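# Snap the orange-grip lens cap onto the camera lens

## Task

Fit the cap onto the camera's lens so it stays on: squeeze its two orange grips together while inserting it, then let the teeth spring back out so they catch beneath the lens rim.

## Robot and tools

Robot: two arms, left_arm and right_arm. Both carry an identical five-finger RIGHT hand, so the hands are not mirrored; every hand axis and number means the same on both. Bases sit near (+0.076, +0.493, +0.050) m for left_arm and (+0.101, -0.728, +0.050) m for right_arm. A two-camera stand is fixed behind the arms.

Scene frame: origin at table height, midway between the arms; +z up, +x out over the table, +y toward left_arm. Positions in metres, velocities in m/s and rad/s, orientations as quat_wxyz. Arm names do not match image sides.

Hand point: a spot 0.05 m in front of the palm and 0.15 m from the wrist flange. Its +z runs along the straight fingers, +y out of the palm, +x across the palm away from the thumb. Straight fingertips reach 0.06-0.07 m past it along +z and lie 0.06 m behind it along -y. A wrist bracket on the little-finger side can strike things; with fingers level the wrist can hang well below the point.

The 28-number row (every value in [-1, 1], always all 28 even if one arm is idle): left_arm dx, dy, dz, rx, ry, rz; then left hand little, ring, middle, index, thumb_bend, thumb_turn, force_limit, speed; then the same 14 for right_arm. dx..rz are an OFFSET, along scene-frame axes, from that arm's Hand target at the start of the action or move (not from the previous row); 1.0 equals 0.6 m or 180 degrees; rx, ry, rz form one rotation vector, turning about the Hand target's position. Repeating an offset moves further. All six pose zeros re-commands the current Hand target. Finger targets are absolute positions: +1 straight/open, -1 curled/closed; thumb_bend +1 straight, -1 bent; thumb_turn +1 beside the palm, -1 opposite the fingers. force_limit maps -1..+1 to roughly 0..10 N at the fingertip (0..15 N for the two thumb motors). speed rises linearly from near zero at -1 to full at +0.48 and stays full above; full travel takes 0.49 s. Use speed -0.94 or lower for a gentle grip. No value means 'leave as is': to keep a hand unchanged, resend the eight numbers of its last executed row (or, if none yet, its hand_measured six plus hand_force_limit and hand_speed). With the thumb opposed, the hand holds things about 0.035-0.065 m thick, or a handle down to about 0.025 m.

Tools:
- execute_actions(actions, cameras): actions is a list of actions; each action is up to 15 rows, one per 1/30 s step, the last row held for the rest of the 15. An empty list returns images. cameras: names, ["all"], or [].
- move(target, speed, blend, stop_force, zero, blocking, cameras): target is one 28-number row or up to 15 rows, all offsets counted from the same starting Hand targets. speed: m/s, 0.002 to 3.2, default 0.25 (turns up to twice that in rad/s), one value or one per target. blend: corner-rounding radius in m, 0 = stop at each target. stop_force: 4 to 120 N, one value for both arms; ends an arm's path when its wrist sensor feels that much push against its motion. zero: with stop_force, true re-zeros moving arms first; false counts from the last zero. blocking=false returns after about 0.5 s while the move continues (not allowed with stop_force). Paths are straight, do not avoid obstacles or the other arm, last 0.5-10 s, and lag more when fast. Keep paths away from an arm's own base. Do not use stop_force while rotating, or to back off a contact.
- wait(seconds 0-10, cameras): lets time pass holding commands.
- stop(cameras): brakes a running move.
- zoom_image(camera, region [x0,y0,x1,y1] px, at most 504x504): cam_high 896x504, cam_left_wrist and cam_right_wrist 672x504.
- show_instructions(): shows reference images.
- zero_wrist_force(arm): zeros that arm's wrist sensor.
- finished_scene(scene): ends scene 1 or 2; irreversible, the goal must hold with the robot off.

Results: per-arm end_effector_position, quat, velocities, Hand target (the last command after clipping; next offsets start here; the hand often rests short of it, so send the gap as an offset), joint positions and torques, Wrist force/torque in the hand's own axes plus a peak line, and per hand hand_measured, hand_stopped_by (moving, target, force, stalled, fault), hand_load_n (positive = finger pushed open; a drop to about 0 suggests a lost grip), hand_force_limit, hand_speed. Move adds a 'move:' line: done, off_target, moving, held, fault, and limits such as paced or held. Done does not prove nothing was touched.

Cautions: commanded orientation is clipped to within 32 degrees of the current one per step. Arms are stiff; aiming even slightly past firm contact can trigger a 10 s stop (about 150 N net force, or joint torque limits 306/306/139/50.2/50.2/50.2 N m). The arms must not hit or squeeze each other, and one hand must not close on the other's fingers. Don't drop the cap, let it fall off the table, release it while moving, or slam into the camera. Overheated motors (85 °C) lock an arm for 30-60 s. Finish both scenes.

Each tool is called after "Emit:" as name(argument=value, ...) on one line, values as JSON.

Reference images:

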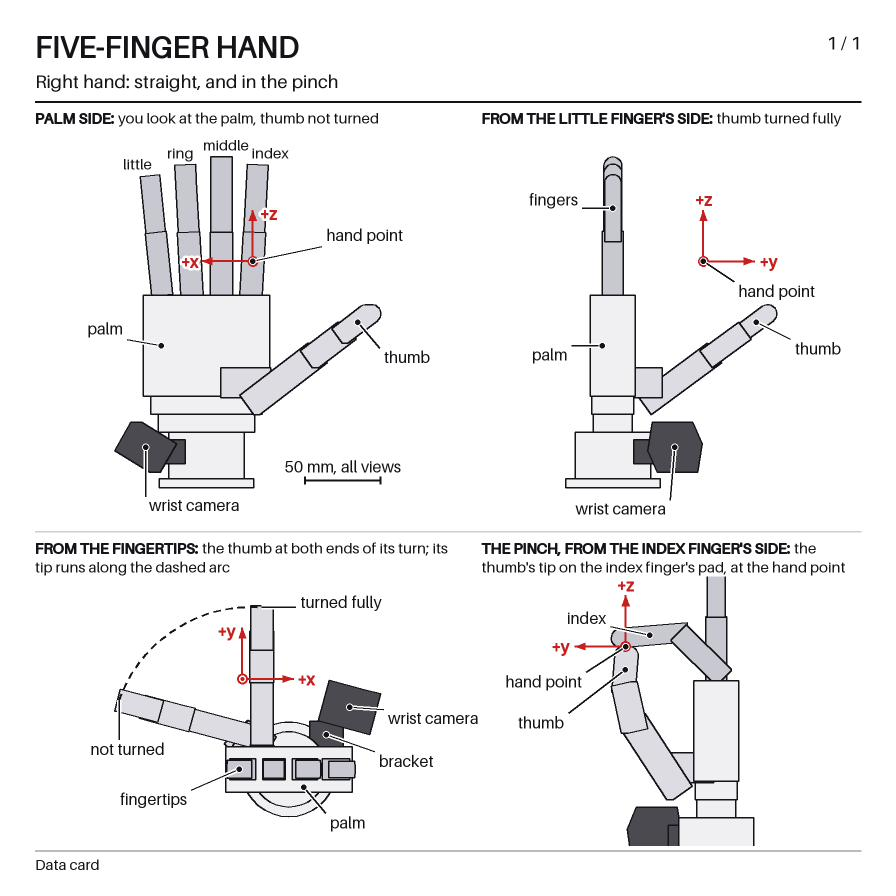

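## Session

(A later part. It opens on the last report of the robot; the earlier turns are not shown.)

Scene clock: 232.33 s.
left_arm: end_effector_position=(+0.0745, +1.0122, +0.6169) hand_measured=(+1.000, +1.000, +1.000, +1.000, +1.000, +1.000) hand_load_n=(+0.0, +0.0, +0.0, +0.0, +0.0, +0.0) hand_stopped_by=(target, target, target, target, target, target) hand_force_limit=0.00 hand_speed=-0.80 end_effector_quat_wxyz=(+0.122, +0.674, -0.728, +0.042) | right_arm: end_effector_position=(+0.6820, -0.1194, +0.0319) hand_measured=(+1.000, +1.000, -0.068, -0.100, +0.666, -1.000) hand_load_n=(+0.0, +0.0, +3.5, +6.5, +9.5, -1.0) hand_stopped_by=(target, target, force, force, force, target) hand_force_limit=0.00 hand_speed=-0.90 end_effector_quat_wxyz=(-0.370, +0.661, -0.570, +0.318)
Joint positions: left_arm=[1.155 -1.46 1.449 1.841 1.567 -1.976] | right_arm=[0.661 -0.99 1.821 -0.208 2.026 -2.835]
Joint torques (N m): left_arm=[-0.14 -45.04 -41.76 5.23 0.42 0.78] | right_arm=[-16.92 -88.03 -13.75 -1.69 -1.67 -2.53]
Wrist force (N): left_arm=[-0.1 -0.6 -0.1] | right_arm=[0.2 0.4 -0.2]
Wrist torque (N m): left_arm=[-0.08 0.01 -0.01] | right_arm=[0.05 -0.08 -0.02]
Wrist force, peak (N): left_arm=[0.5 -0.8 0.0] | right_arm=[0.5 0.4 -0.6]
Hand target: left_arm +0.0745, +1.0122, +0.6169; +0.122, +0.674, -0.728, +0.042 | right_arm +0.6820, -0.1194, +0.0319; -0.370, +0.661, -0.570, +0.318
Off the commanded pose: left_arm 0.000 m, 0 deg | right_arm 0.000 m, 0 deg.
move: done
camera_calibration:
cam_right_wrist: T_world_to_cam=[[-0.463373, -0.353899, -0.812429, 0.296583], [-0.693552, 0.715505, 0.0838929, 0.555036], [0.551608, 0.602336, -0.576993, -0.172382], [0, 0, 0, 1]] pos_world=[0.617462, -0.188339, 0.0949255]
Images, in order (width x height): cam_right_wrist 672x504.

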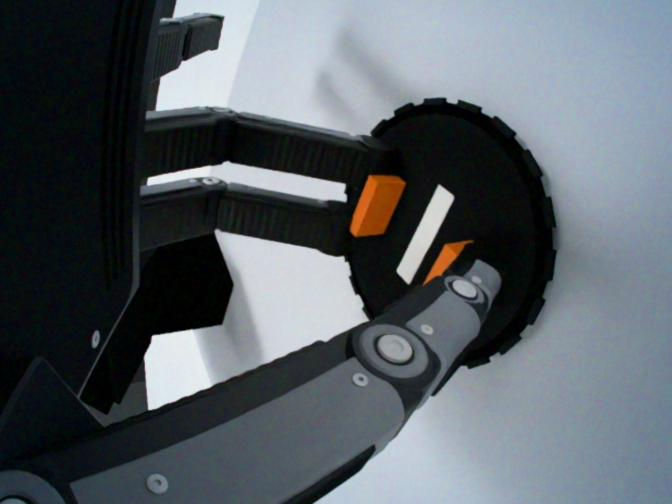

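Emit:
move(target=[0,0,0,0,0,0,1,1,1,1,1,1,0,-0.8,0,0,0,0,0,0,1,1,-0.25,-0.25,0.5,-1,0.4,-0.92], speed=0.01, cameras=["cam_right_wrist"])

Emit:
zoom_image(camera="cam_right_wrist", region=[290, 80, 590, 340])

Scene clock: 235.13 s.
left_arm: end_effector_position=(+0.0745, +1.0122, +0.6169) hand_measured=(+1.000, +1.000, +1.000, +1.000, +1.000, +1.000) hand_load_n=(+0.0, +0.0, +0.0, -0.5, +0.0, +0.0) hand_stopped_by=(target, target, target, target, target, target) hand_force_limit=0.00 hand_speed=-0.80 end_effector_quat_wxyz=(+0.122, +0.674, -0.728, +0.042) | right_arm: end_effector_position=(+0.6820, -0.1194, +0.0319) hand_measured=(+1.000, +1.000, -0.082, -0.106, +0.668, -1.000) hand_load_n=(+0.0, +0.0, +7.5, +6.0, +12.0, -0.5) hand_stopped_by=(target, target, force, force, force, target) hand_force_limit=0.40 hand_speed=-0.92 end_effector_quat_wxyz=(-0.370, +0.661, -0.570, +0.318)
Joint positions: left_arm=[1.155 -1.46 1.449 1.841 1.567 -1.976] | right_arm=[0.661 -0.99 1.821 -0.208 2.026 -2.835]
Joint torques (N m): left_arm=[0.36 -45.07 -41.79 5.25 0.51 1.07] | right_arm=[-16.34 -87.67 -14.37 -0.94 -0.86 -2.34]
Wrist force (N): left_arm=[0.3 -0.4 0.0] | right_arm=[-0.2 -0.5 -0.8]
Wrist torque (N m): left_arm=[-0.06 -0.05 0.02] | right_arm=[-0.03 0.00 -0.08]
Wrist force, peak (N): left_arm=[0.6 -0.7 0.0] | right_arm=[0.3 -0.3 -1.3]
Hand target: left_arm +0.0745, +1.0122, +0.6169; +0.122, +0.674, -0.728, +0.042 | right_arm +0.6820, -0.1194, +0.0319; -0.370, +0.661, -0.570, +0.318
Off the commanded pose: left_arm 0.000 m, 0 deg | right_arm 0.000 m, 0 deg.
move: done
camera_calibration:
cam_right_wrist: T_world_to_cam=[[-0.463373, -0.353899, -0.812429, 0.296583], [-0.693552, 0.715505, 0.0838929, 0.555036], [0.551608, 0.602336, -0.576993, -0.172382], [0, 0, 0, 1]] pos_world=[0.617462, -0.188339, 0.0949255]
Images, in order (width x height): cam_right_wrist 672x504.

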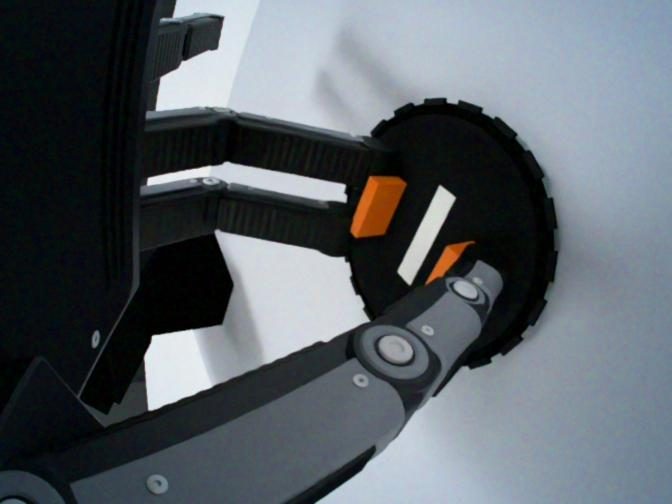

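Scaled by 1.680 from the camera's 672x504 image, which has a finer 960x720 frame.

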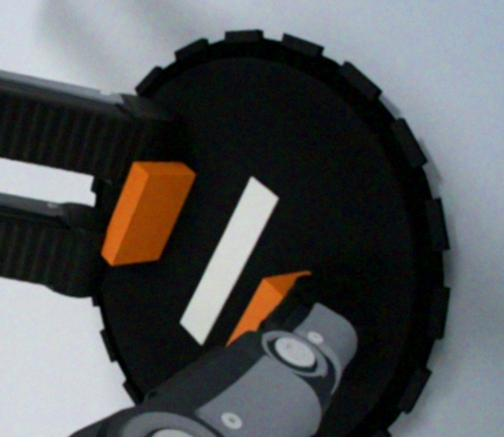

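Emit:
move(target=[0,0,0,0,0,0,1,1,1,1,1,1,0,-0.8,0,0,0.15,0,0,0,1,1,-0.25,-0.25,0.5,-1,0.4,-0.92], speed=0.06, cameras=["cam_right_wrist"])

Emit:
zoom_image(camera="cam_right_wrist", region=[290, 80, 590, 340])

Scene clock: 255.47 s.
left_arm: end_effector_position=(+0.0745, +1.0122, +0.6169) hand_measured=(+1.000, +1.000, +1.000, +1.000, +1.000, +1.000) hand_load_n=(+0.0, +0.0, +0.0, +0.0, +0.0, +0.0) hand_stopped_by=(target, target, target, target, target, target) hand_force_limit=0.00 hand_speed=-0.80 end_effector_quat_wxyz=(+0.122, +0.674, -0.728, +0.042) | right_arm: end_effector_position=(+0.6820, -0.1194, +0.1217) hand_measured=(+1.000, +1.000, -0.082, -0.106, +0.668, -1.000) hand_load_n=(+0.0, +0.0, +7.0, +6.0, +12.0, -0.5) hand_stopped_by=(target, target, force, force, force, target) hand_force_limit=0.40 hand_speed=-0.92 end_effector_quat_wxyz=(-0.370, +0.661, -0.570, +0.318)
Joint positions: left_arm=[1.155 -1.46 1.449 1.841 1.567 -1.976] | right_arm=[0.661 -1.094 1.786 -0.069 2.026 -2.835]
Joint torques (N m): left_arm=[0.48 -45.59 -42.37 4.96 0.34 1.15] | right_arm=[-11.21 -85.78 -42.01 1.91 -1.03 -0.16]
Wrist force (N): left_arm=[0.3 -0.7 0.2] | right_arm=[-0.1 0.5 -0.2]
Wrist torque (N m): left_arm=[-0.12 -0.04 0.00] | right_arm=[0.07 -0.03 -0.04]
Wrist force, peak (N): left_arm=[0.6 -0.8 -0.1] | right_arm=[0.1 -0.7 -1.2]
Hand target: left_arm +0.0745, +1.0122, +0.6169; +0.122, +0.674, -0.728, +0.042 | right_arm +0.6820, -0.1194, +0.1219; -0.370, +0.661, -0.570, +0.318
Off the commanded pose: left_arm 0.000 m, 0 deg | right_arm 0.000 m, 0 deg.
move: done
camera_calibration:
cam_right_wrist: T_world_to_cam=[[-0.463282, -0.354035, -0.812421, 0.369456], [-0.693585, 0.715493, 0.0837195, 0.547553], [0.551643, 0.602269, -0.577029, -0.120596], [0, 0, 0, 1]] pos_world=[0.617462, -0.188339, 0.184726]
Images, in order (width x height): cam_right_wrist 672x504.

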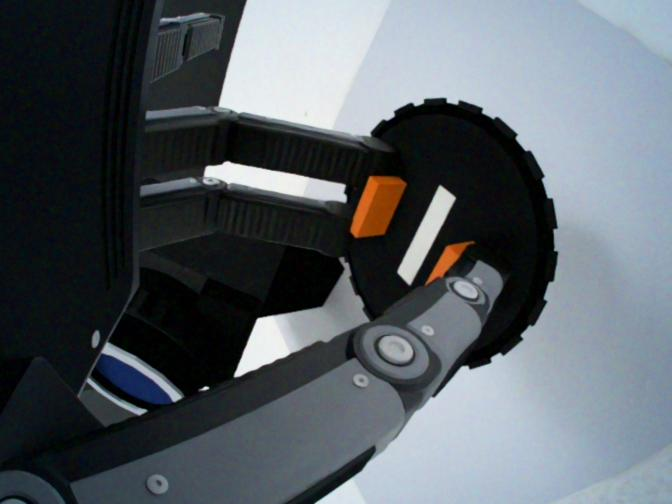

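Scaled by 1.680 from the camera's 672x504 image, which has a finer 960x720 frame.

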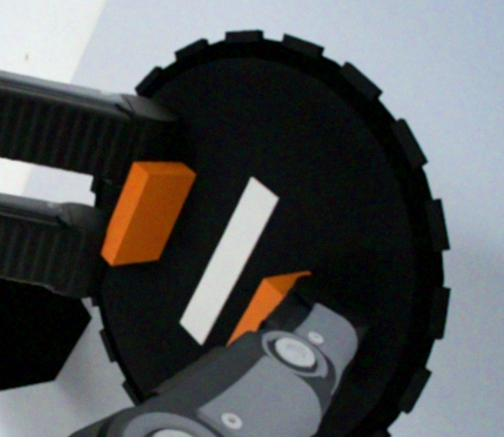

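Emit:
move(target=[[0,0,0,0,0,0,1,1,1,1,1,1,0,-0.8,-0.2033,0.0323,0.2138,0.0036,-0.2645,-0.0808,1,1,-0.25,-0.25,0.5,-1,0.4,-0.92],[0,0,0,0,0,0,1,1,1,1,1,1,0,-0.8,-0.1767,0.4057,0.1805,0.0036,-0.2645,-0.0808,1,1,-0.25,-0.25,0.5,-1,0.4,-0.92]], speed=0.18, blend=[0.03,0], cameras=["cam_high","cam_right_wrist"])

Scene clock: 261.07 s.
left_arm: end_effector_position=(+0.0745, +1.0122, +0.6169) hand_measured=(+1.000, +1.000, +1.000, +1.000, +1.000, +1.000) hand_load_n=(+0.0, +0.0, +0.0, +0.0, +0.0, +0.0) hand_stopped_by=(target, target, target, target, target, target) hand_force_limit=0.00 hand_speed=-0.80 end_effector_quat_wxyz=(+0.122, +0.674, -0.728, +0.042) | right_arm: end_effector_position=(+0.5760, +0.1239, +0.2302) hand_measured=(+1.000, +1.000, -0.082, -0.106, +0.668, -1.000) hand_load_n=(+0.0, +0.0, +7.0, +6.0, +12.0, -0.5) hand_stopped_by=(target, target, force, force, force, target) hand_force_limit=0.40 hand_speed=-0.92 end_effector_quat_wxyz=(+0.529, -0.399, +0.451, -0.597)
Joint positions: left_arm=[1.155 -1.46 1.449 1.841 1.567 -1.976] | right_arm=[1.112 -0.904 1.702 -1.552 2.73 -3.851]
Joint torques (N m): left_arm=[0.84 -45.12 -42.28 5.21 0.46 1.02] | right_arm=[17.59 -69.34 -44.78 -0.91 0.97 -2.85]
Wrist force (N): left_arm=[0.2 -0.4 0.0] | right_arm=[0.7 0.5 -0.8]
Wrist torque (N m): left_arm=[-0.07 -0.03 0.01] | right_arm=[0.11 -0.25 0.05]
Wrist force, peak (N): left_arm=[0.4 -0.9 -0.4] | right_arm=[1.7 0.5 -1.0]
Hand target: left_arm +0.0745, +1.0122, +0.6169; +0.122, +0.674, -0.728, +0.042 | right_arm +0.5760, +0.1240, +0.2302; +0.529, -0.399, +0.451, -0.597
Off the commanded pose: left_arm 0.000 m, 0 deg | right_arm 0.000 m, 0 deg.
move: done
camera_calibration:
cam_right_wrist: T_world_to_cam=[[0.217796, -0.310194, -0.925389, 0.122899], [-0.352702, 0.859059, -0.370971, 0.181432], [0.910036, 0.407182, 0.0776929, -0.479021], [0, 0, 0, 1]] pos_world=[0.473151, 0.0773112, 0.218252]
Images, in order (width x height): cam_high 896x504, cam_right_wrist 672x504.

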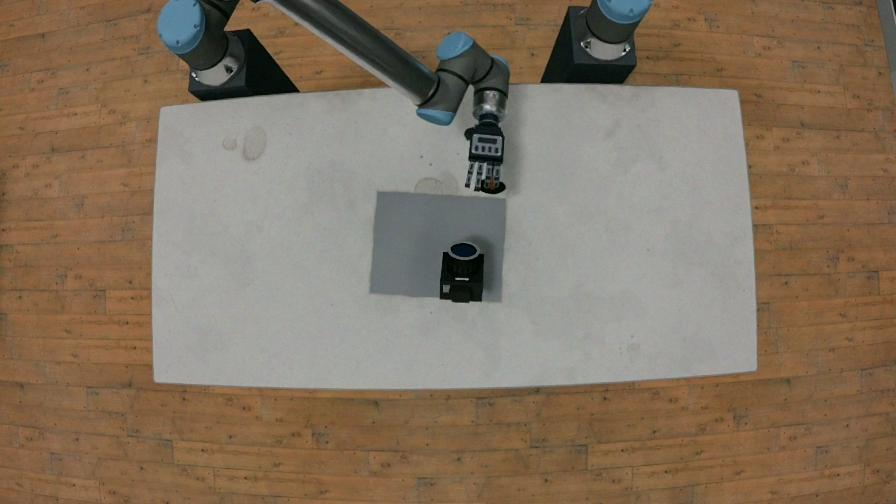

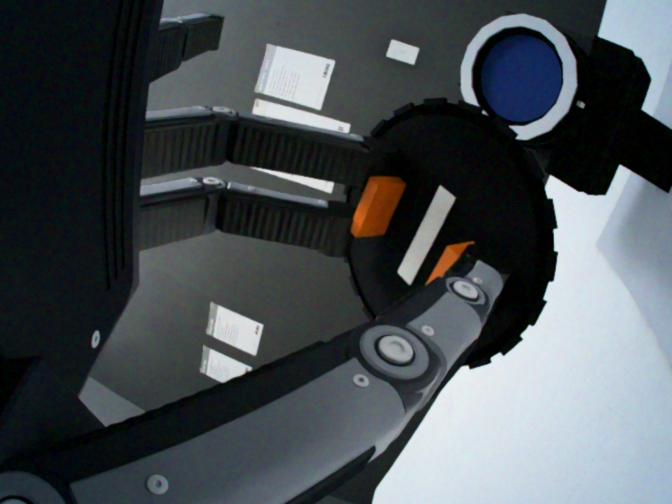

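Emit:
zoom_image(camera="cam_right_wrist", region=[452, 6, 592, 146])

Emit:
zoom_image(camera="cam_high", region=[420, 150, 530, 310])

Scaled by 3.600 from the camera's 672x504 image, which has a finer 960x720 frame.

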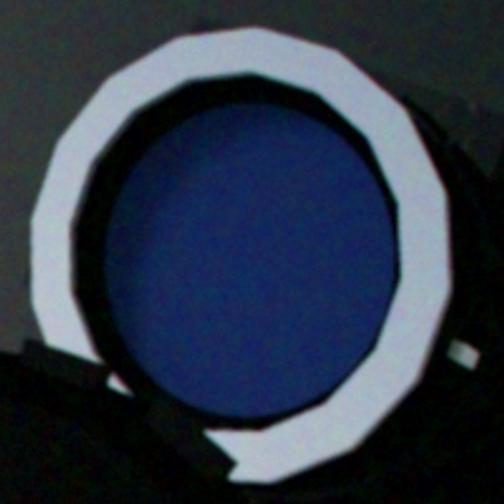

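Scaled by 3.150.

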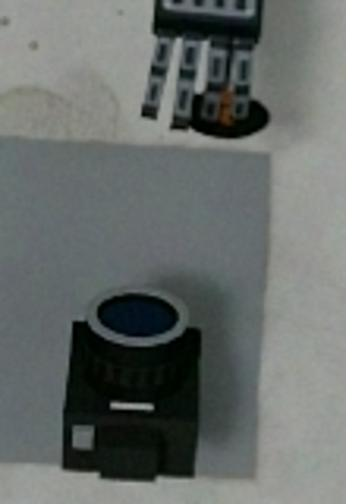

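Emit:
zoom_image(camera="cam_right_wrist", region=[455, 8, 520, 73])

Emit:
zoom_image(camera="cam_right_wrist", region=[515, 8, 580, 73])

Emit:
zoom_image(camera="cam_right_wrist", region=[515, 78, 580, 143])

Emit:
zoom_image(camera="cam_right_wrist", region=[455, 68, 520, 133])

Scaled by 7.754 from the camera's 672x504 image, which has a finer 960x720 frame.

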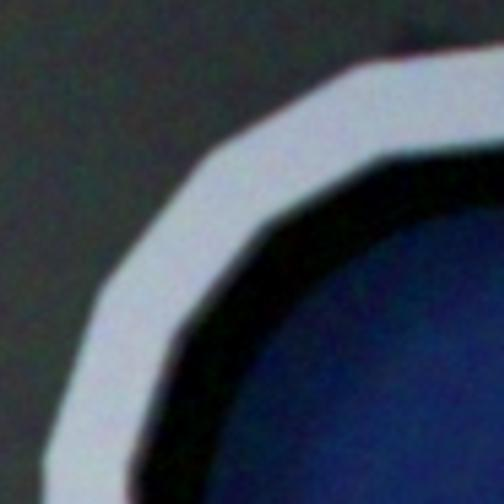

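Scaled by 7.754 from the camera's 672x504 image, which has a finer 960x720 frame.

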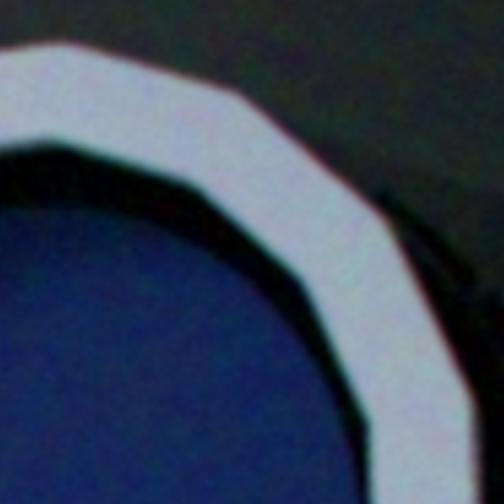

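Scaled by 7.754 from the camera's 672x504 image, which has a finer 960x720 frame.

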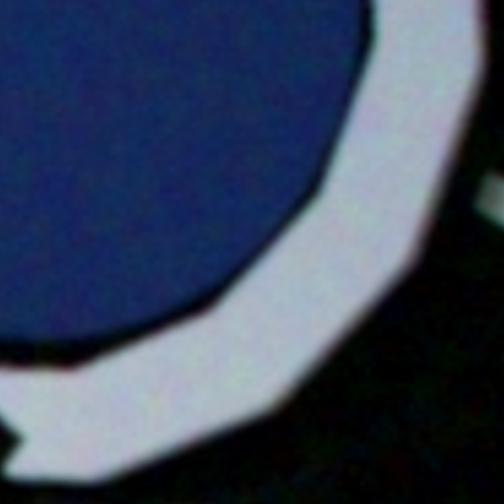

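Scaled by 7.754 from the camera's 672x504 image, which has a finer 960x720 frame.

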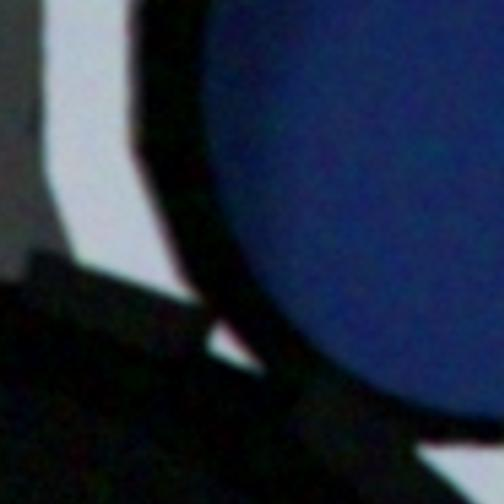

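Emit:
zoom_image(camera="cam_right_wrist", region=[340, 85, 450, 195])

Emit:
zoom_image(camera="cam_right_wrist", region=[450, 85, 570, 205])

Emit:
zoom_image(camera="cam_right_wrist", region=[450, 205, 570, 385])

Emit:
zoom_image(camera="cam_right_wrist", region=[330, 200, 450, 340])

Scaled by 4.582 from the camera's 672x504 image, which has a finer 960x720 frame.

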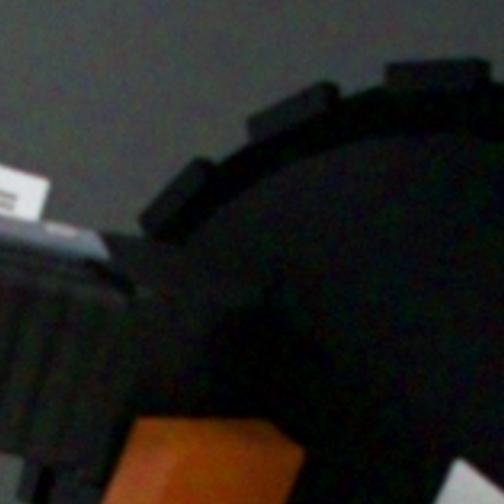

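Scaled by 4.200 from the camera's 672x504 image, which has a finer 960x720 frame.

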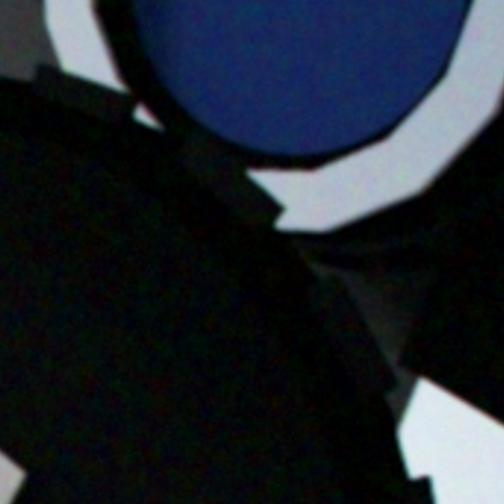

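Scaled by 2.800 from the camera's 672x504 image, which has a finer 960x720 frame.

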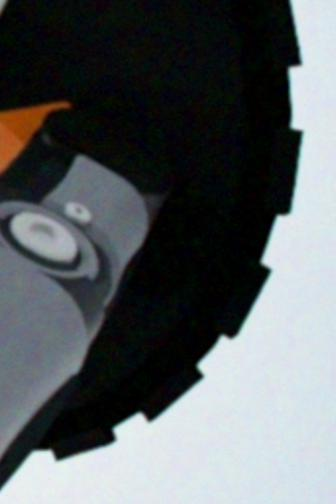

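Scaled by 3.600 from the camera's 672x504 image, which has a finer 960x720 frame.

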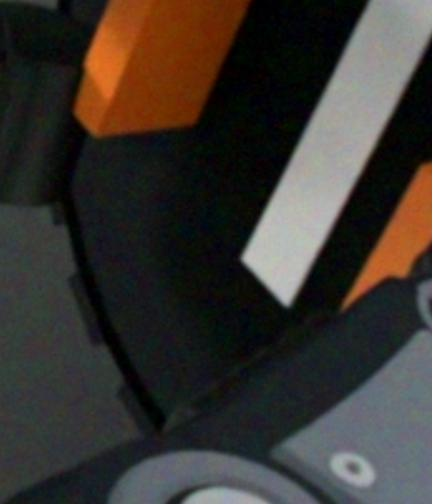

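Emit:
move(target=[0,0,0,0,0,0,1,1,1,1,1,1,0,-0.8,0.1972,-0.1085,-0.0072,-0.0005,-0.0262,0.0029,1,1,-0.25,-0.25,0.5,-1,0.4,-0.92], speed=0.1, cameras=["cam_high","cam_right_wrist"])

Emit:
zoom_image(camera="cam_right_wrist", region=[330, 60, 630, 380])

Emit:
zoom_image(camera="cam_high", region=[420, 180, 510, 310])

Scene clock: 316.00 s.
left_arm: end_effector_position=(+0.0745, +1.0122, +0.6169) hand_measured=(+1.000, +1.000, +1.000, +1.000, +1.000, +1.000) hand_load_n=(+0.0, +0.0, +0.0, +0.0, +0.0, +0.0) hand_stopped_by=(target, target, target, target, target, target) hand_force_limit=0.00 hand_speed=-0.80 end_effector_quat_wxyz=(+0.122, +0.674, -0.728, +0.042) | right_arm: end_effector_position=(+0.6941, +0.0590, +0.2259) hand_measured=(+1.000, +1.000, -0.082, -0.106, +0.668, -1.000) hand_load_n=(+0.0, +0.0, +7.0, +5.5, +12.0, -0.5) hand_stopped_by=(target, target, force, force, force, target) hand_force_limit=0.40 hand_speed=-0.92 end_effector_quat_wxyz=(+0.550, -0.377, +0.427, -0.611)
Joint positions: left_arm=[1.155 -1.46 1.449 1.841 1.567 -1.976] | right_arm=[0.949 -0.903 1.755 -1.537 2.552 -3.729]
Joint torques (N m): left_arm=[0.17 -46.22 -41.96 5.42 0.65 0.98] | right_arm=[-15.44 -70.54 -17.49 -1.66 -3.77 2.25]
Wrist force (N): left_arm=[0.3 -0.6 -0.3] | right_arm=[0.7 0.7 -0.6]
Wrist torque (N m): left_arm=[-0.07 -0.03 0.01] | right_arm=[0.11 -0.27 -0.19]
Wrist force, peak (N): left_arm=[0.7 -0.9 0.0] | right_arm=[0.3 0.4 -2.3]
Hand target: left_arm +0.0745, +1.0122, +0.6169; +0.122, +0.674, -0.728, +0.042 | right_arm +0.6943, +0.0589, +0.2259; +0.550, -0.377, +0.427, -0.611
Off the commanded pose: left_arm 0.000 m, 0 deg | right_arm 0.000 m, 0 deg.
move: done
camera_calibration:
cam_right_wrist: T_world_to_cam=[[0.295876, -0.309188, -0.903803, 0.0139517], [-0.328759, 0.855402, -0.400255, 0.267416], [0.896869, 0.41556, 0.151445, -0.567776], [0, 0, 0, 1]] pos_world=[0.593008, 0.0115097, 0.205631]
Images, in order (width x height): cam_high 896x504, cam_right_wrist 672x504.

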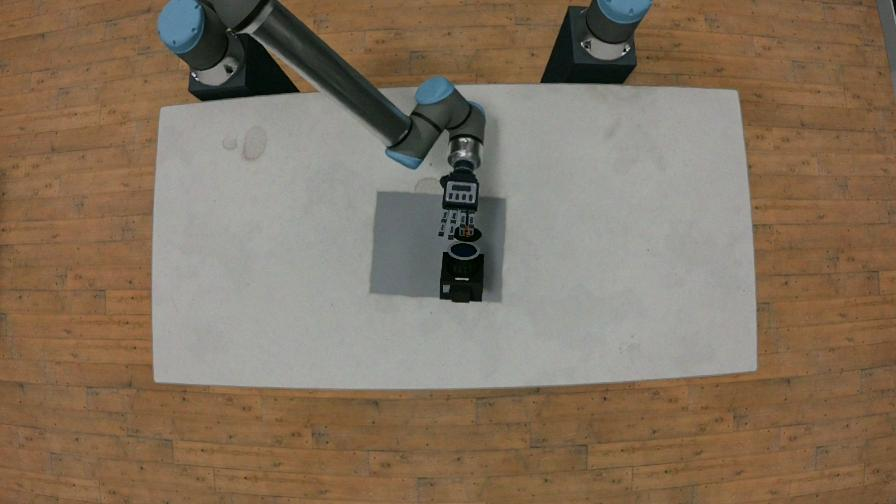

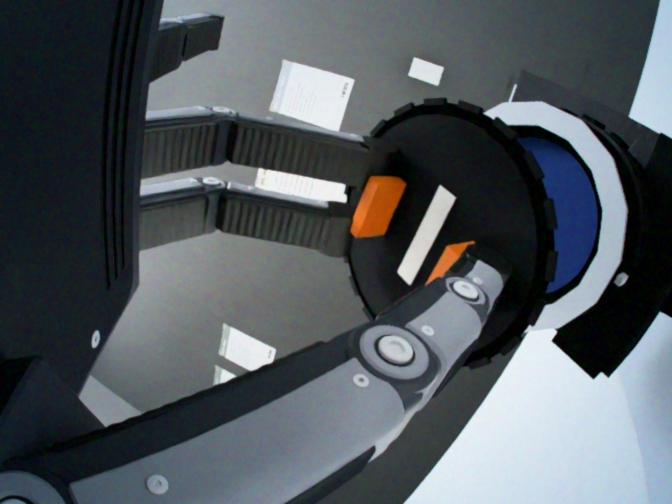

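Scaled by 1.575 from the camera's 672x504 image, which has a finer 960x720 frame.

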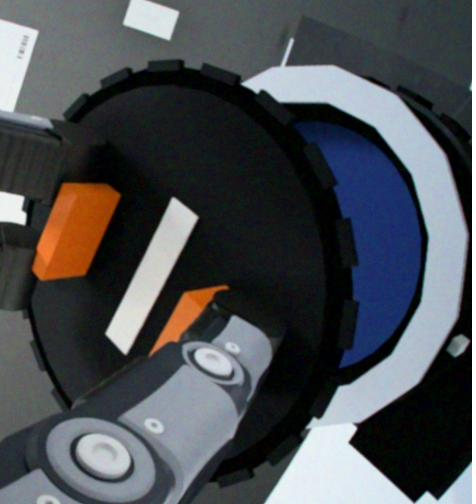

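Scaled by 3.877.

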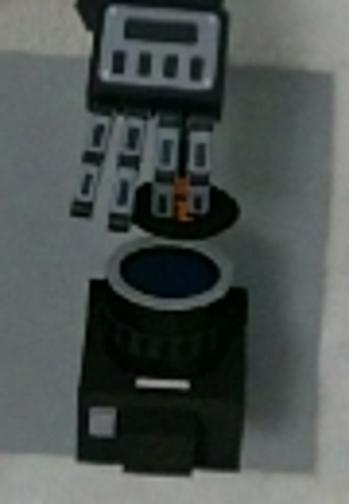

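Emit:
zoom_image(camera="cam_right_wrist", region=[470, 90, 640, 220])

Emit:
zoom_image(camera="cam_right_wrist", region=[500, 210, 640, 350])

Scaled by 2.965 from the camera's 672x504 image, which has a finer 960x720 frame.

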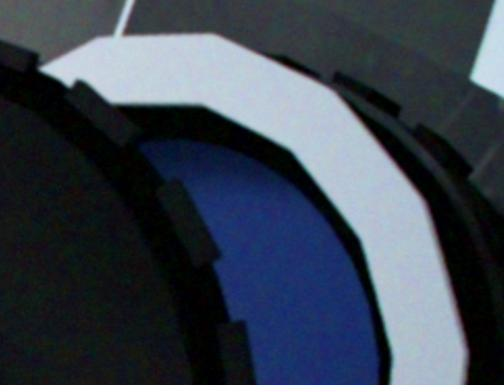

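Scaled by 3.600 from the camera's 672x504 image, which has a finer 960x720 frame.

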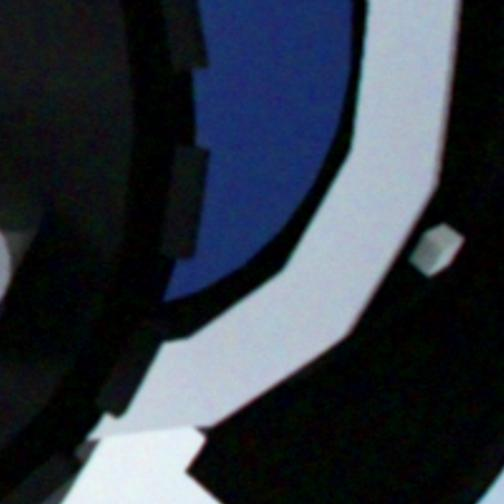

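Emit:
move(target=[0,0,0,0,0,0,1,1,1,1,1,1,0,-0.8,0.0393,-0.0115,-0.0298,0,0,0,1,1,-0.25,-0.25,0.5,-1,0.4,-0.92], speed=0.05, cameras=["cam_high","cam_right_wrist"])

Emit:
zoom_image(camera="cam_right_wrist", region=[420, 60, 620, 240])

Emit:
zoom_image(camera="cam_right_wrist", region=[440, 200, 620, 380])

Emit:
zoom_image(camera="cam_high", region=[430, 200, 500, 300])

Scene clock: 338.33 s.
left_arm: end_effector_position=(+0.0745, +1.0122, +0.6169) hand_measured=(+1.000, +1.000, +1.000, +1.000, +1.000, +1.000) hand_load_n=(+0.0, +0.0, +0.0, +0.0, +0.0, +0.0) hand_stopped_by=(target, target, target, target, target, target) hand_force_limit=0.00 hand_speed=-0.80 end_effector_quat_wxyz=(+0.122, +0.674, -0.728, +0.042) | right_arm: end_effector_position=(+0.7177, +0.0521, +0.2082) hand_measured=(+1.000, +1.000, -0.082, -0.106, +0.668, -1.000) hand_load_n=(+0.0, +0.0, +7.0, +6.0, +12.0, -0.5) hand_stopped_by=(target, target, force, force, force, target) hand_force_limit=0.40 hand_speed=-0.92 end_effector_quat_wxyz=(+0.550, -0.377, +0.427, -0.611)
Joint positions: left_arm=[1.155 -1.46 1.449 1.841 1.567 -1.976] | right_arm=[0.921 -0.877 1.746 -1.528 2.53 -3.698]
Joint torques (N m): left_arm=[0.25 -45.81 -42.59 5.2 0.37 1.16] | right_arm=[-18.66 -71.38 -40.9 -1 -3.32 2.7]
Wrist force (N): left_arm=[0.4 -0.5 -0.1] | right_arm=[0.6 0.7 -1.1]
Wrist torque (N m): left_arm=[-0.06 -0.05 0.02] | right_arm=[0.14 -0.25 -0.19]
Wrist force, peak (N): left_arm=[0.4 -0.7 -0.3] | right_arm=[0.9 1.1 -1.0]
Hand target: left_arm +0.0745, +1.0122, +0.6169; +0.122, +0.674, -0.728, +0.042 | right_arm +0.7179, +0.0520, +0.2080; +0.550, -0.377, +0.427, -0.611
Off the commanded pose: left_arm 0.000 m, 0 deg | right_arm 0.000 m, 0 deg.
move: done
camera_calibration:
cam_right_wrist: T_world_to_cam=[[0.295914, -0.309291, -0.903756, -0.0112838], [-0.328722, 0.855366, -0.400363, 0.27395], [0.89687, 0.415558, 0.151444, -0.583379], [0, 0, 0, 1]] pos_world=[0.616608, 0.00460979, 0.187831]
Images, in order (width x height): cam_high 896x504, cam_right_wrist 672x504.

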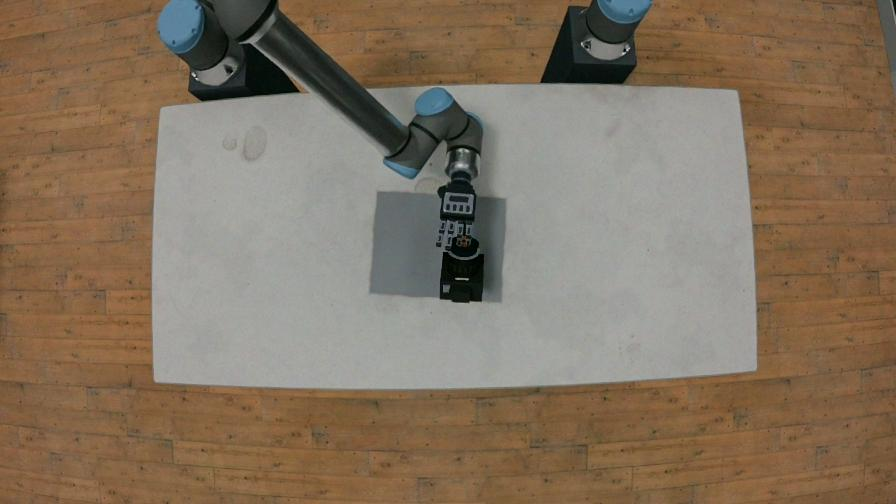

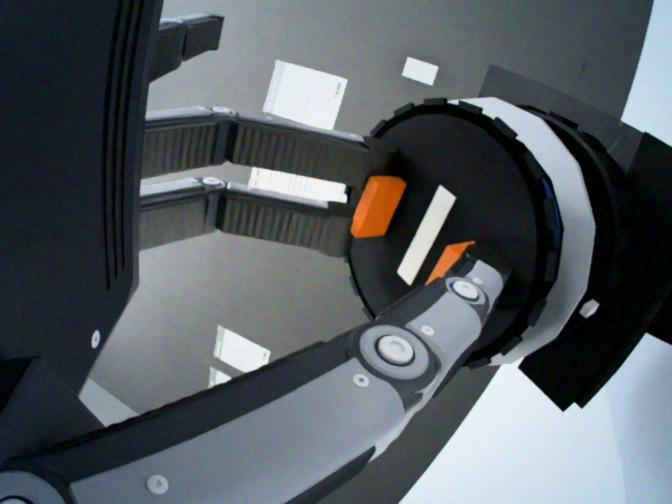

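Scaled by 2.520 from the camera's 672x504 image, which has a finer 960x720 frame.

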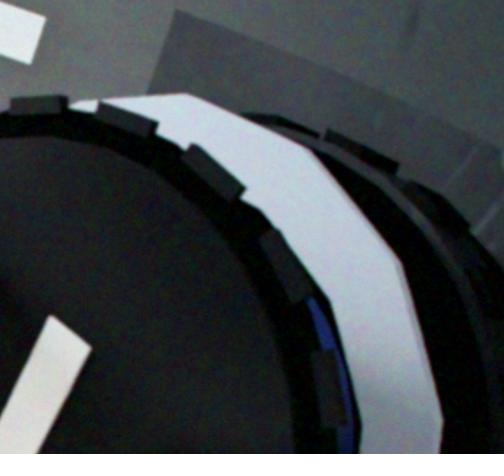

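Scaled by 2.800 from the camera's 672x504 image, which has a finer 960x720 frame.

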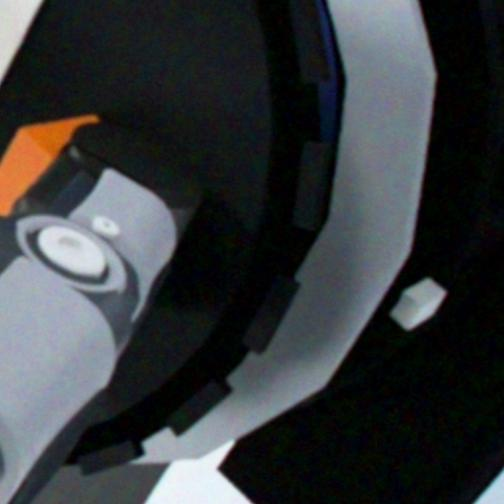

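Scaled by 5.040.

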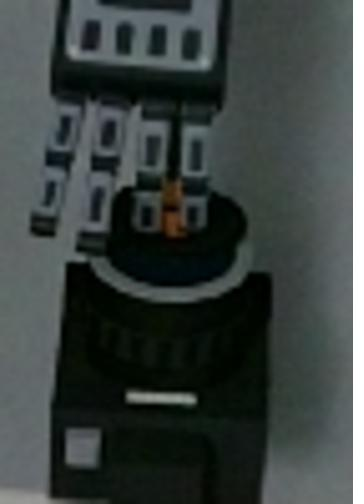

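Emit:
move(target=[0,0,0,0,0,0,1,1,1,1,1,1,0,-0.8,0.0104,-0.0011,-0.0082,0,0,0,1,1,-0.25,-0.25,0.5,-1,0.4,-0.92], speed=0.012, stop_force=8, cameras=["cam_right_wrist"])

Scene clock: 357.87 s.
left_arm: end_effector_position=(+0.0745, +1.0122, +0.6169) hand_measured=(+1.000, +1.000, +1.000, +1.000, +1.000, +1.000) hand_load_n=(-0.5, +0.0, +0.0, +0.0, +0.0, +0.0) hand_stopped_by=(target, target, target, target, target, target) hand_force_limit=0.00 hand_speed=-0.80 end_effector_quat_wxyz=(+0.122, +0.674, -0.728, +0.042) | right_arm: end_effector_position=(+0.7242, +0.0513, +0.2031) hand_measured=(+1.000, +1.000, -0.082, -0.106, +0.668, -1.000) hand_load_n=(+0.0, +0.0, +7.0, +5.5, +12.0, -0.5) hand_stopped_by=(target, target, force, force, force, target) hand_force_limit=0.40 hand_speed=-0.92 end_effector_quat_wxyz=(+0.550, -0.377, +0.427, -0.611)
Joint positions: left_arm=[1.155 -1.46 1.449 1.841 1.567 -1.976] | right_arm=[0.914 -0.868 1.741 -1.525 2.525 -3.691]
Joint torques (N m): left_arm=[0.74 -44.21 -42.28 5.34 0.54 1.04] | right_arm=[-17.84 -73.31 -41.57 -0.87 -3.17 2.27]
Wrist force (N): left_arm=[0.2 -0.3 0.1] | right_arm=[0.4 0.6 -0.6]
Wrist torque (N m): left_arm=[-0.05 -0.04 0.01] | right_arm=[0.08 -0.23 -0.20]
Wrist force, peak (N): left_arm=[0.4 -1.2 0.1] | right_arm=[1.0 1.2 -0.9]
Hand target: left_arm +0.0745, +1.0122, +0.6169; +0.122, +0.674, -0.728, +0.042 | right_arm +0.7242, +0.0513, +0.2031; +0.550, -0.377, +0.427, -0.611
Off the commanded pose: left_arm 0.000 m, 0 deg | right_arm 0.000 m, 0 deg.
move: done
camera_calibration:
cam_right_wrist: T_world_to_cam=[[0.295914, -0.309291, -0.903756, -0.0179734], [-0.328722, 0.855366, -0.400363, 0.27477], [0.89687, 0.415558, 0.151444, -0.588119], [0, 0, 0, 1]] pos_world=[0.623108, 0.00380979, 0.182831]
Images, in order (width x height): cam_right_wrist 672x504.

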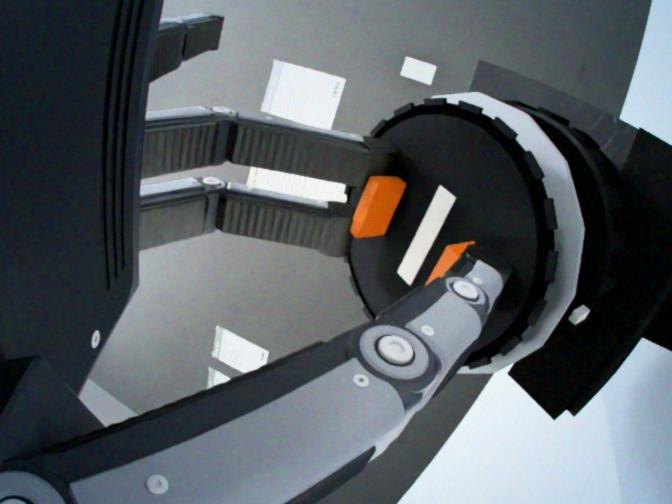

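Emit:
move(target=[0,0,0,0,0,0,1,1,1,1,1,1,0,-0.8,0.0183,-0.002,-0.0144,0,0,0,1,1,-0.25,-0.25,0.5,-1,0.4,-0.92], speed=0.01, stop_force=6, cameras=["cam_right_wrist"])

Emit:
zoom_image(camera="cam_right_wrist", region=[320, 60, 620, 390])

Scene clock: 361.63 s.
left_arm: end_effector_position=(+0.0745, +1.0122, +0.6169) hand_measured=(+1.000, +1.000, +1.000, +1.000, +1.000, +1.000) hand_load_n=(+0.0, +0.0, +0.0, +0.0, +0.0, +0.0) hand_stopped_by=(target, target, target, target, target, target) hand_force_limit=0.00 hand_speed=-0.80 end_effector_quat_wxyz=(+0.122, +0.674, -0.728, +0.042) | right_arm: end_effector_position=(+0.7302, +0.0507, +0.1983) hand_measured=(+1.000, +1.000, -0.082, -0.106, +0.668, -1.000) hand_load_n=(-0.5, +0.0, +9.0, +7.0, +10.0, -1.0) hand_stopped_by=(target, target, force, force, force, target) hand_force_limit=0.40 hand_speed=-0.92 end_effector_quat_wxyz=(+0.550, -0.377, +0.427, -0.611)
Joint positions: left_arm=[1.155 -1.46 1.449 1.841 1.567 -1.976] | right_arm=[0.908 -0.86 1.735 -1.523 2.52 -3.684]
Joint torques (N m): left_arm=[0.11 -44.4 -42.04 5.49 0.48 1.03] | right_arm=[14.47 -96.44 -16.01 -4.62 1.53 -3.07]
Wrist force (N): left_arm=[0.1 -0.4 0.1] | right_arm=[0.3 -3.8 -3.1]
Wrist torque (N m): left_arm=[-0.07 -0.02 0.00] | right_arm=[-0.10 -0.17 -0.26]
Wrist force, peak (N): left_arm=[0.6 -0.6 -0.5] | right_arm=[0.8 -5.2 -4.1]
Hand target: left_arm +0.0745, +1.0122, +0.6169; +0.122, +0.674, -0.728, +0.042 | right_arm +0.7302, +0.0507, +0.1983; +0.550, -0.377, +0.427, -0.611 (not the last commanded pose)
Off the commanded pose: left_arm 0.000 m, 0 deg | right_arm 0.006 m, 0 deg.
move: contact (right_arm)
camera_calibration:
cam_right_wrist: T_world_to_cam=[[0.296023, -0.309242, -0.903737, -0.0243447], [-0.328714, 0.855369, -0.400363, 0.275329], [0.896837, 0.415588, 0.151557, -0.592524], [0, 0, 0, 1]] pos_world=[0.629108, 0.00320975, 0.178031]
Images, in order (width x height): cam_right_wrist 672x504.

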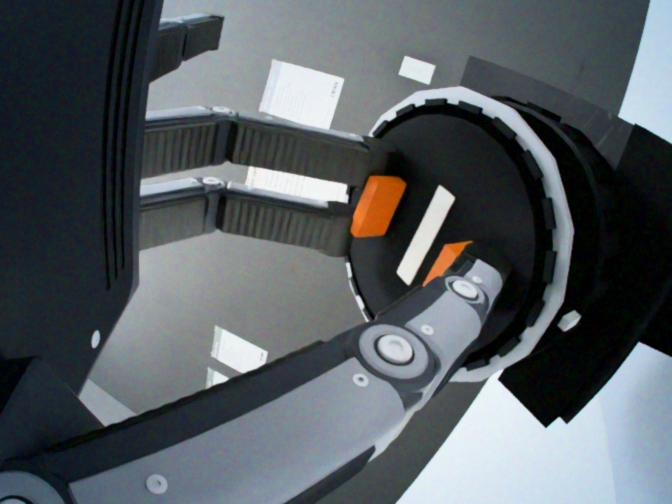

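Scaled by 1.527 from the camera's 672x504 image, which has a finer 960x720 frame.

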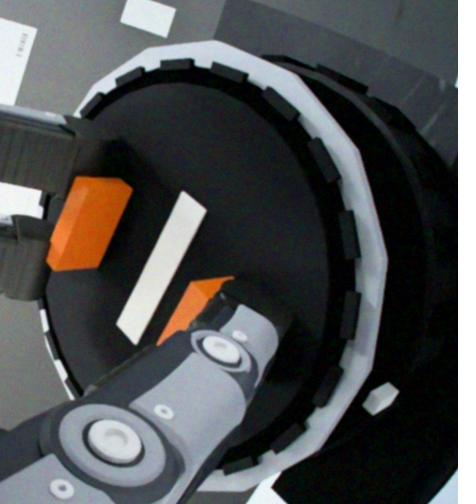

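Emit:
zoom_image(camera="cam_right_wrist", region=[350, 70, 590, 250])

Emit:
zoom_image(camera="cam_right_wrist", region=[350, 220, 590, 400])

Scaled by 2.100 from the camera's 672x504 image, which has a finer 960x720 frame.

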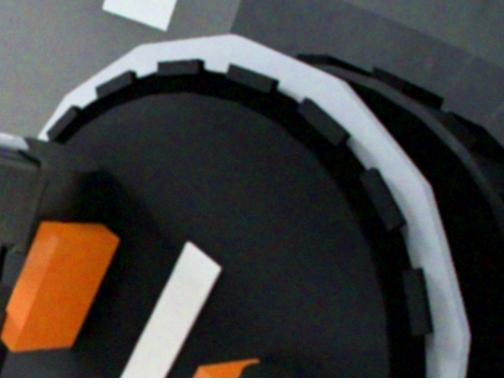

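Scaled by 2.100 from the camera's 672x504 image, which has a finer 960x720 frame.

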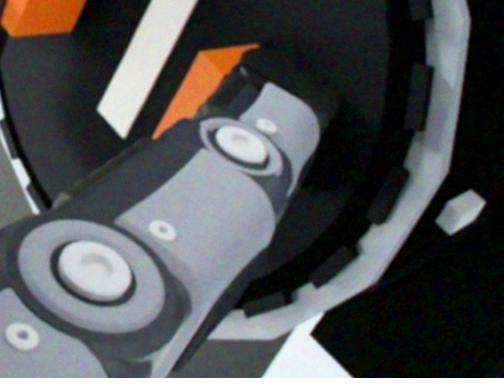

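Emit:
execute_actions(actions=[])

Emit:
zoom_image(camera="cam_high", region=[420, 190, 520, 270])

Scene clock: 387.33 s.
left_arm: end_effector_position=(+0.0745, +1.0122, +0.6169) hand_measured=(+1.000, +1.000, +1.000, +1.000, +1.000, +1.000) hand_load_n=(+0.0, +0.0, +0.0, +0.0, +0.0, +0.0) hand_stopped_by=(target, target, target, target, target, target) hand_force_limit=0.00 hand_speed=-0.80 end_effector_quat_wxyz=(+0.122, +0.674, -0.728, +0.042) | right_arm: end_effector_position=(+0.7302, +0.0507, +0.1983) hand_measured=(+1.000, +1.000, -0.082, -0.106, +0.668, -1.000) hand_load_n=(+0.0, +0.5, +9.0, +7.0, +9.5, -1.5) hand_stopped_by=(target, target, force, force, force, target) hand_force_limit=0.40 hand_speed=-0.92 end_effector_quat_wxyz=(+0.550, -0.377, +0.427, -0.611)
Joint positions: left_arm=[1.155 -1.46 1.449 1.841 1.567 -1.976] | right_arm=[0.908 -0.86 1.735 -1.523 2.52 -3.684]
Joint velocities: within noise
Joint torques (N m): left_arm=[-0.24 -46.24 -41.72 5.34 0.56 0.83] | right_arm=[14.94 -96.16 -15.61 -4.74 1.19 -2.68]
Wrist force (N): left_arm=[0.2 -0.6 -0.2] | right_arm=[0.3 -3.7 -2.8]
Wrist torque (N m): left_arm=[-0.08 -0.02 0.00] | right_arm=[-0.10 -0.19 -0.25]
Wrist force, peak (N): left_arm=[0.7 -0.7 -0.3] | right_arm=[0.5 -4.3 -2.8]
Hand target: left_arm +0.0745, +1.0122, +0.6169; +0.122, +0.674, -0.728, +0.042 | right_arm +0.7302, +0.0507, +0.1983; +0.550, -0.377, +0.427, -0.611 (not the last commanded pose)
Off the commanded pose: left_arm 0.000 m, 0 deg | right_arm 0.006 m, 0 deg.
camera_calibration:
cam_right_wrist: T_world_to_cam=[[0.296023, -0.309242, -0.903737, -0.0243447], [-0.328714, 0.855369, -0.400363, 0.275329], [0.896837, 0.415588, 0.151557, -0.592524], [0, 0, 0, 1]] pos_world=[0.629108, 0.00320975, 0.178031]

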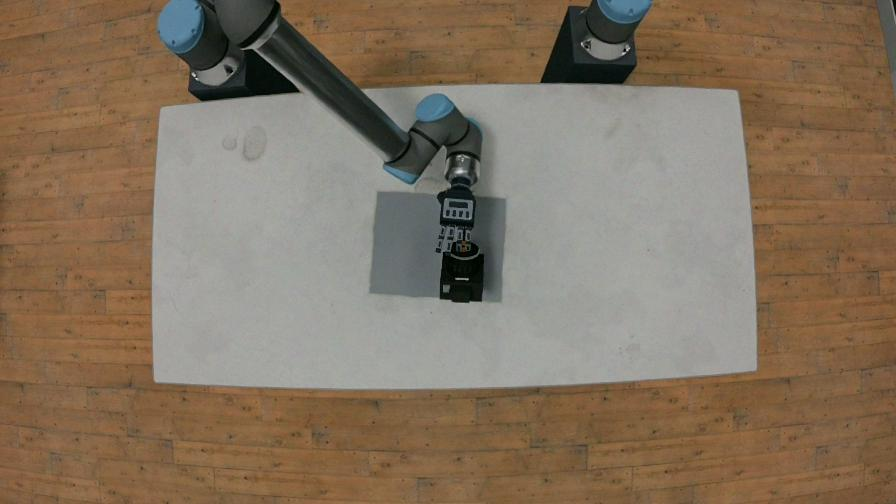

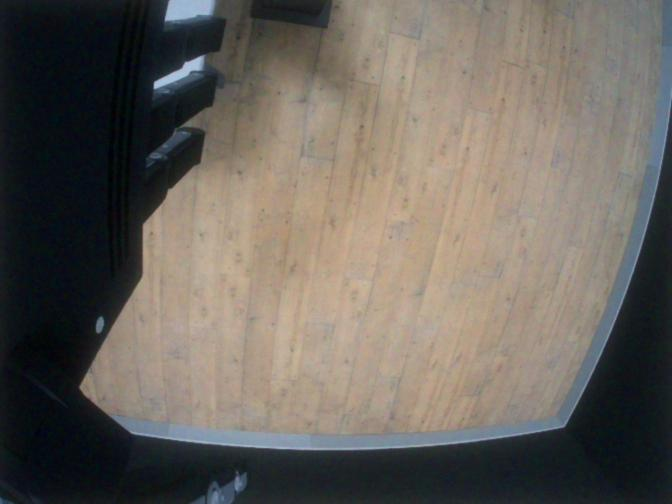

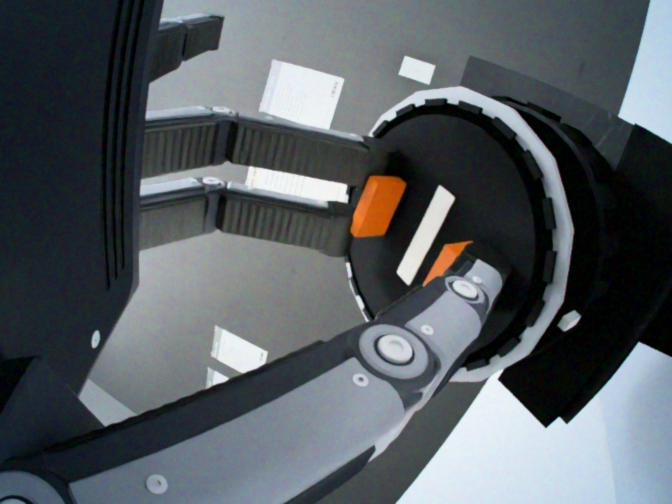

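Scaled by 5.040.

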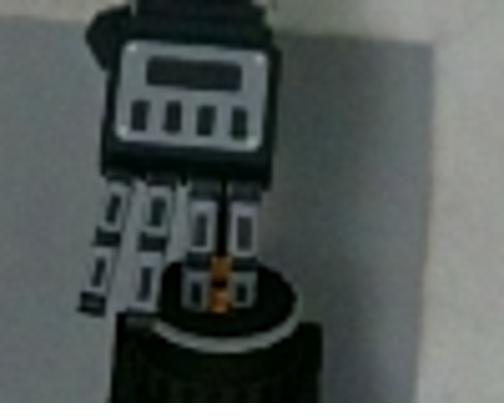

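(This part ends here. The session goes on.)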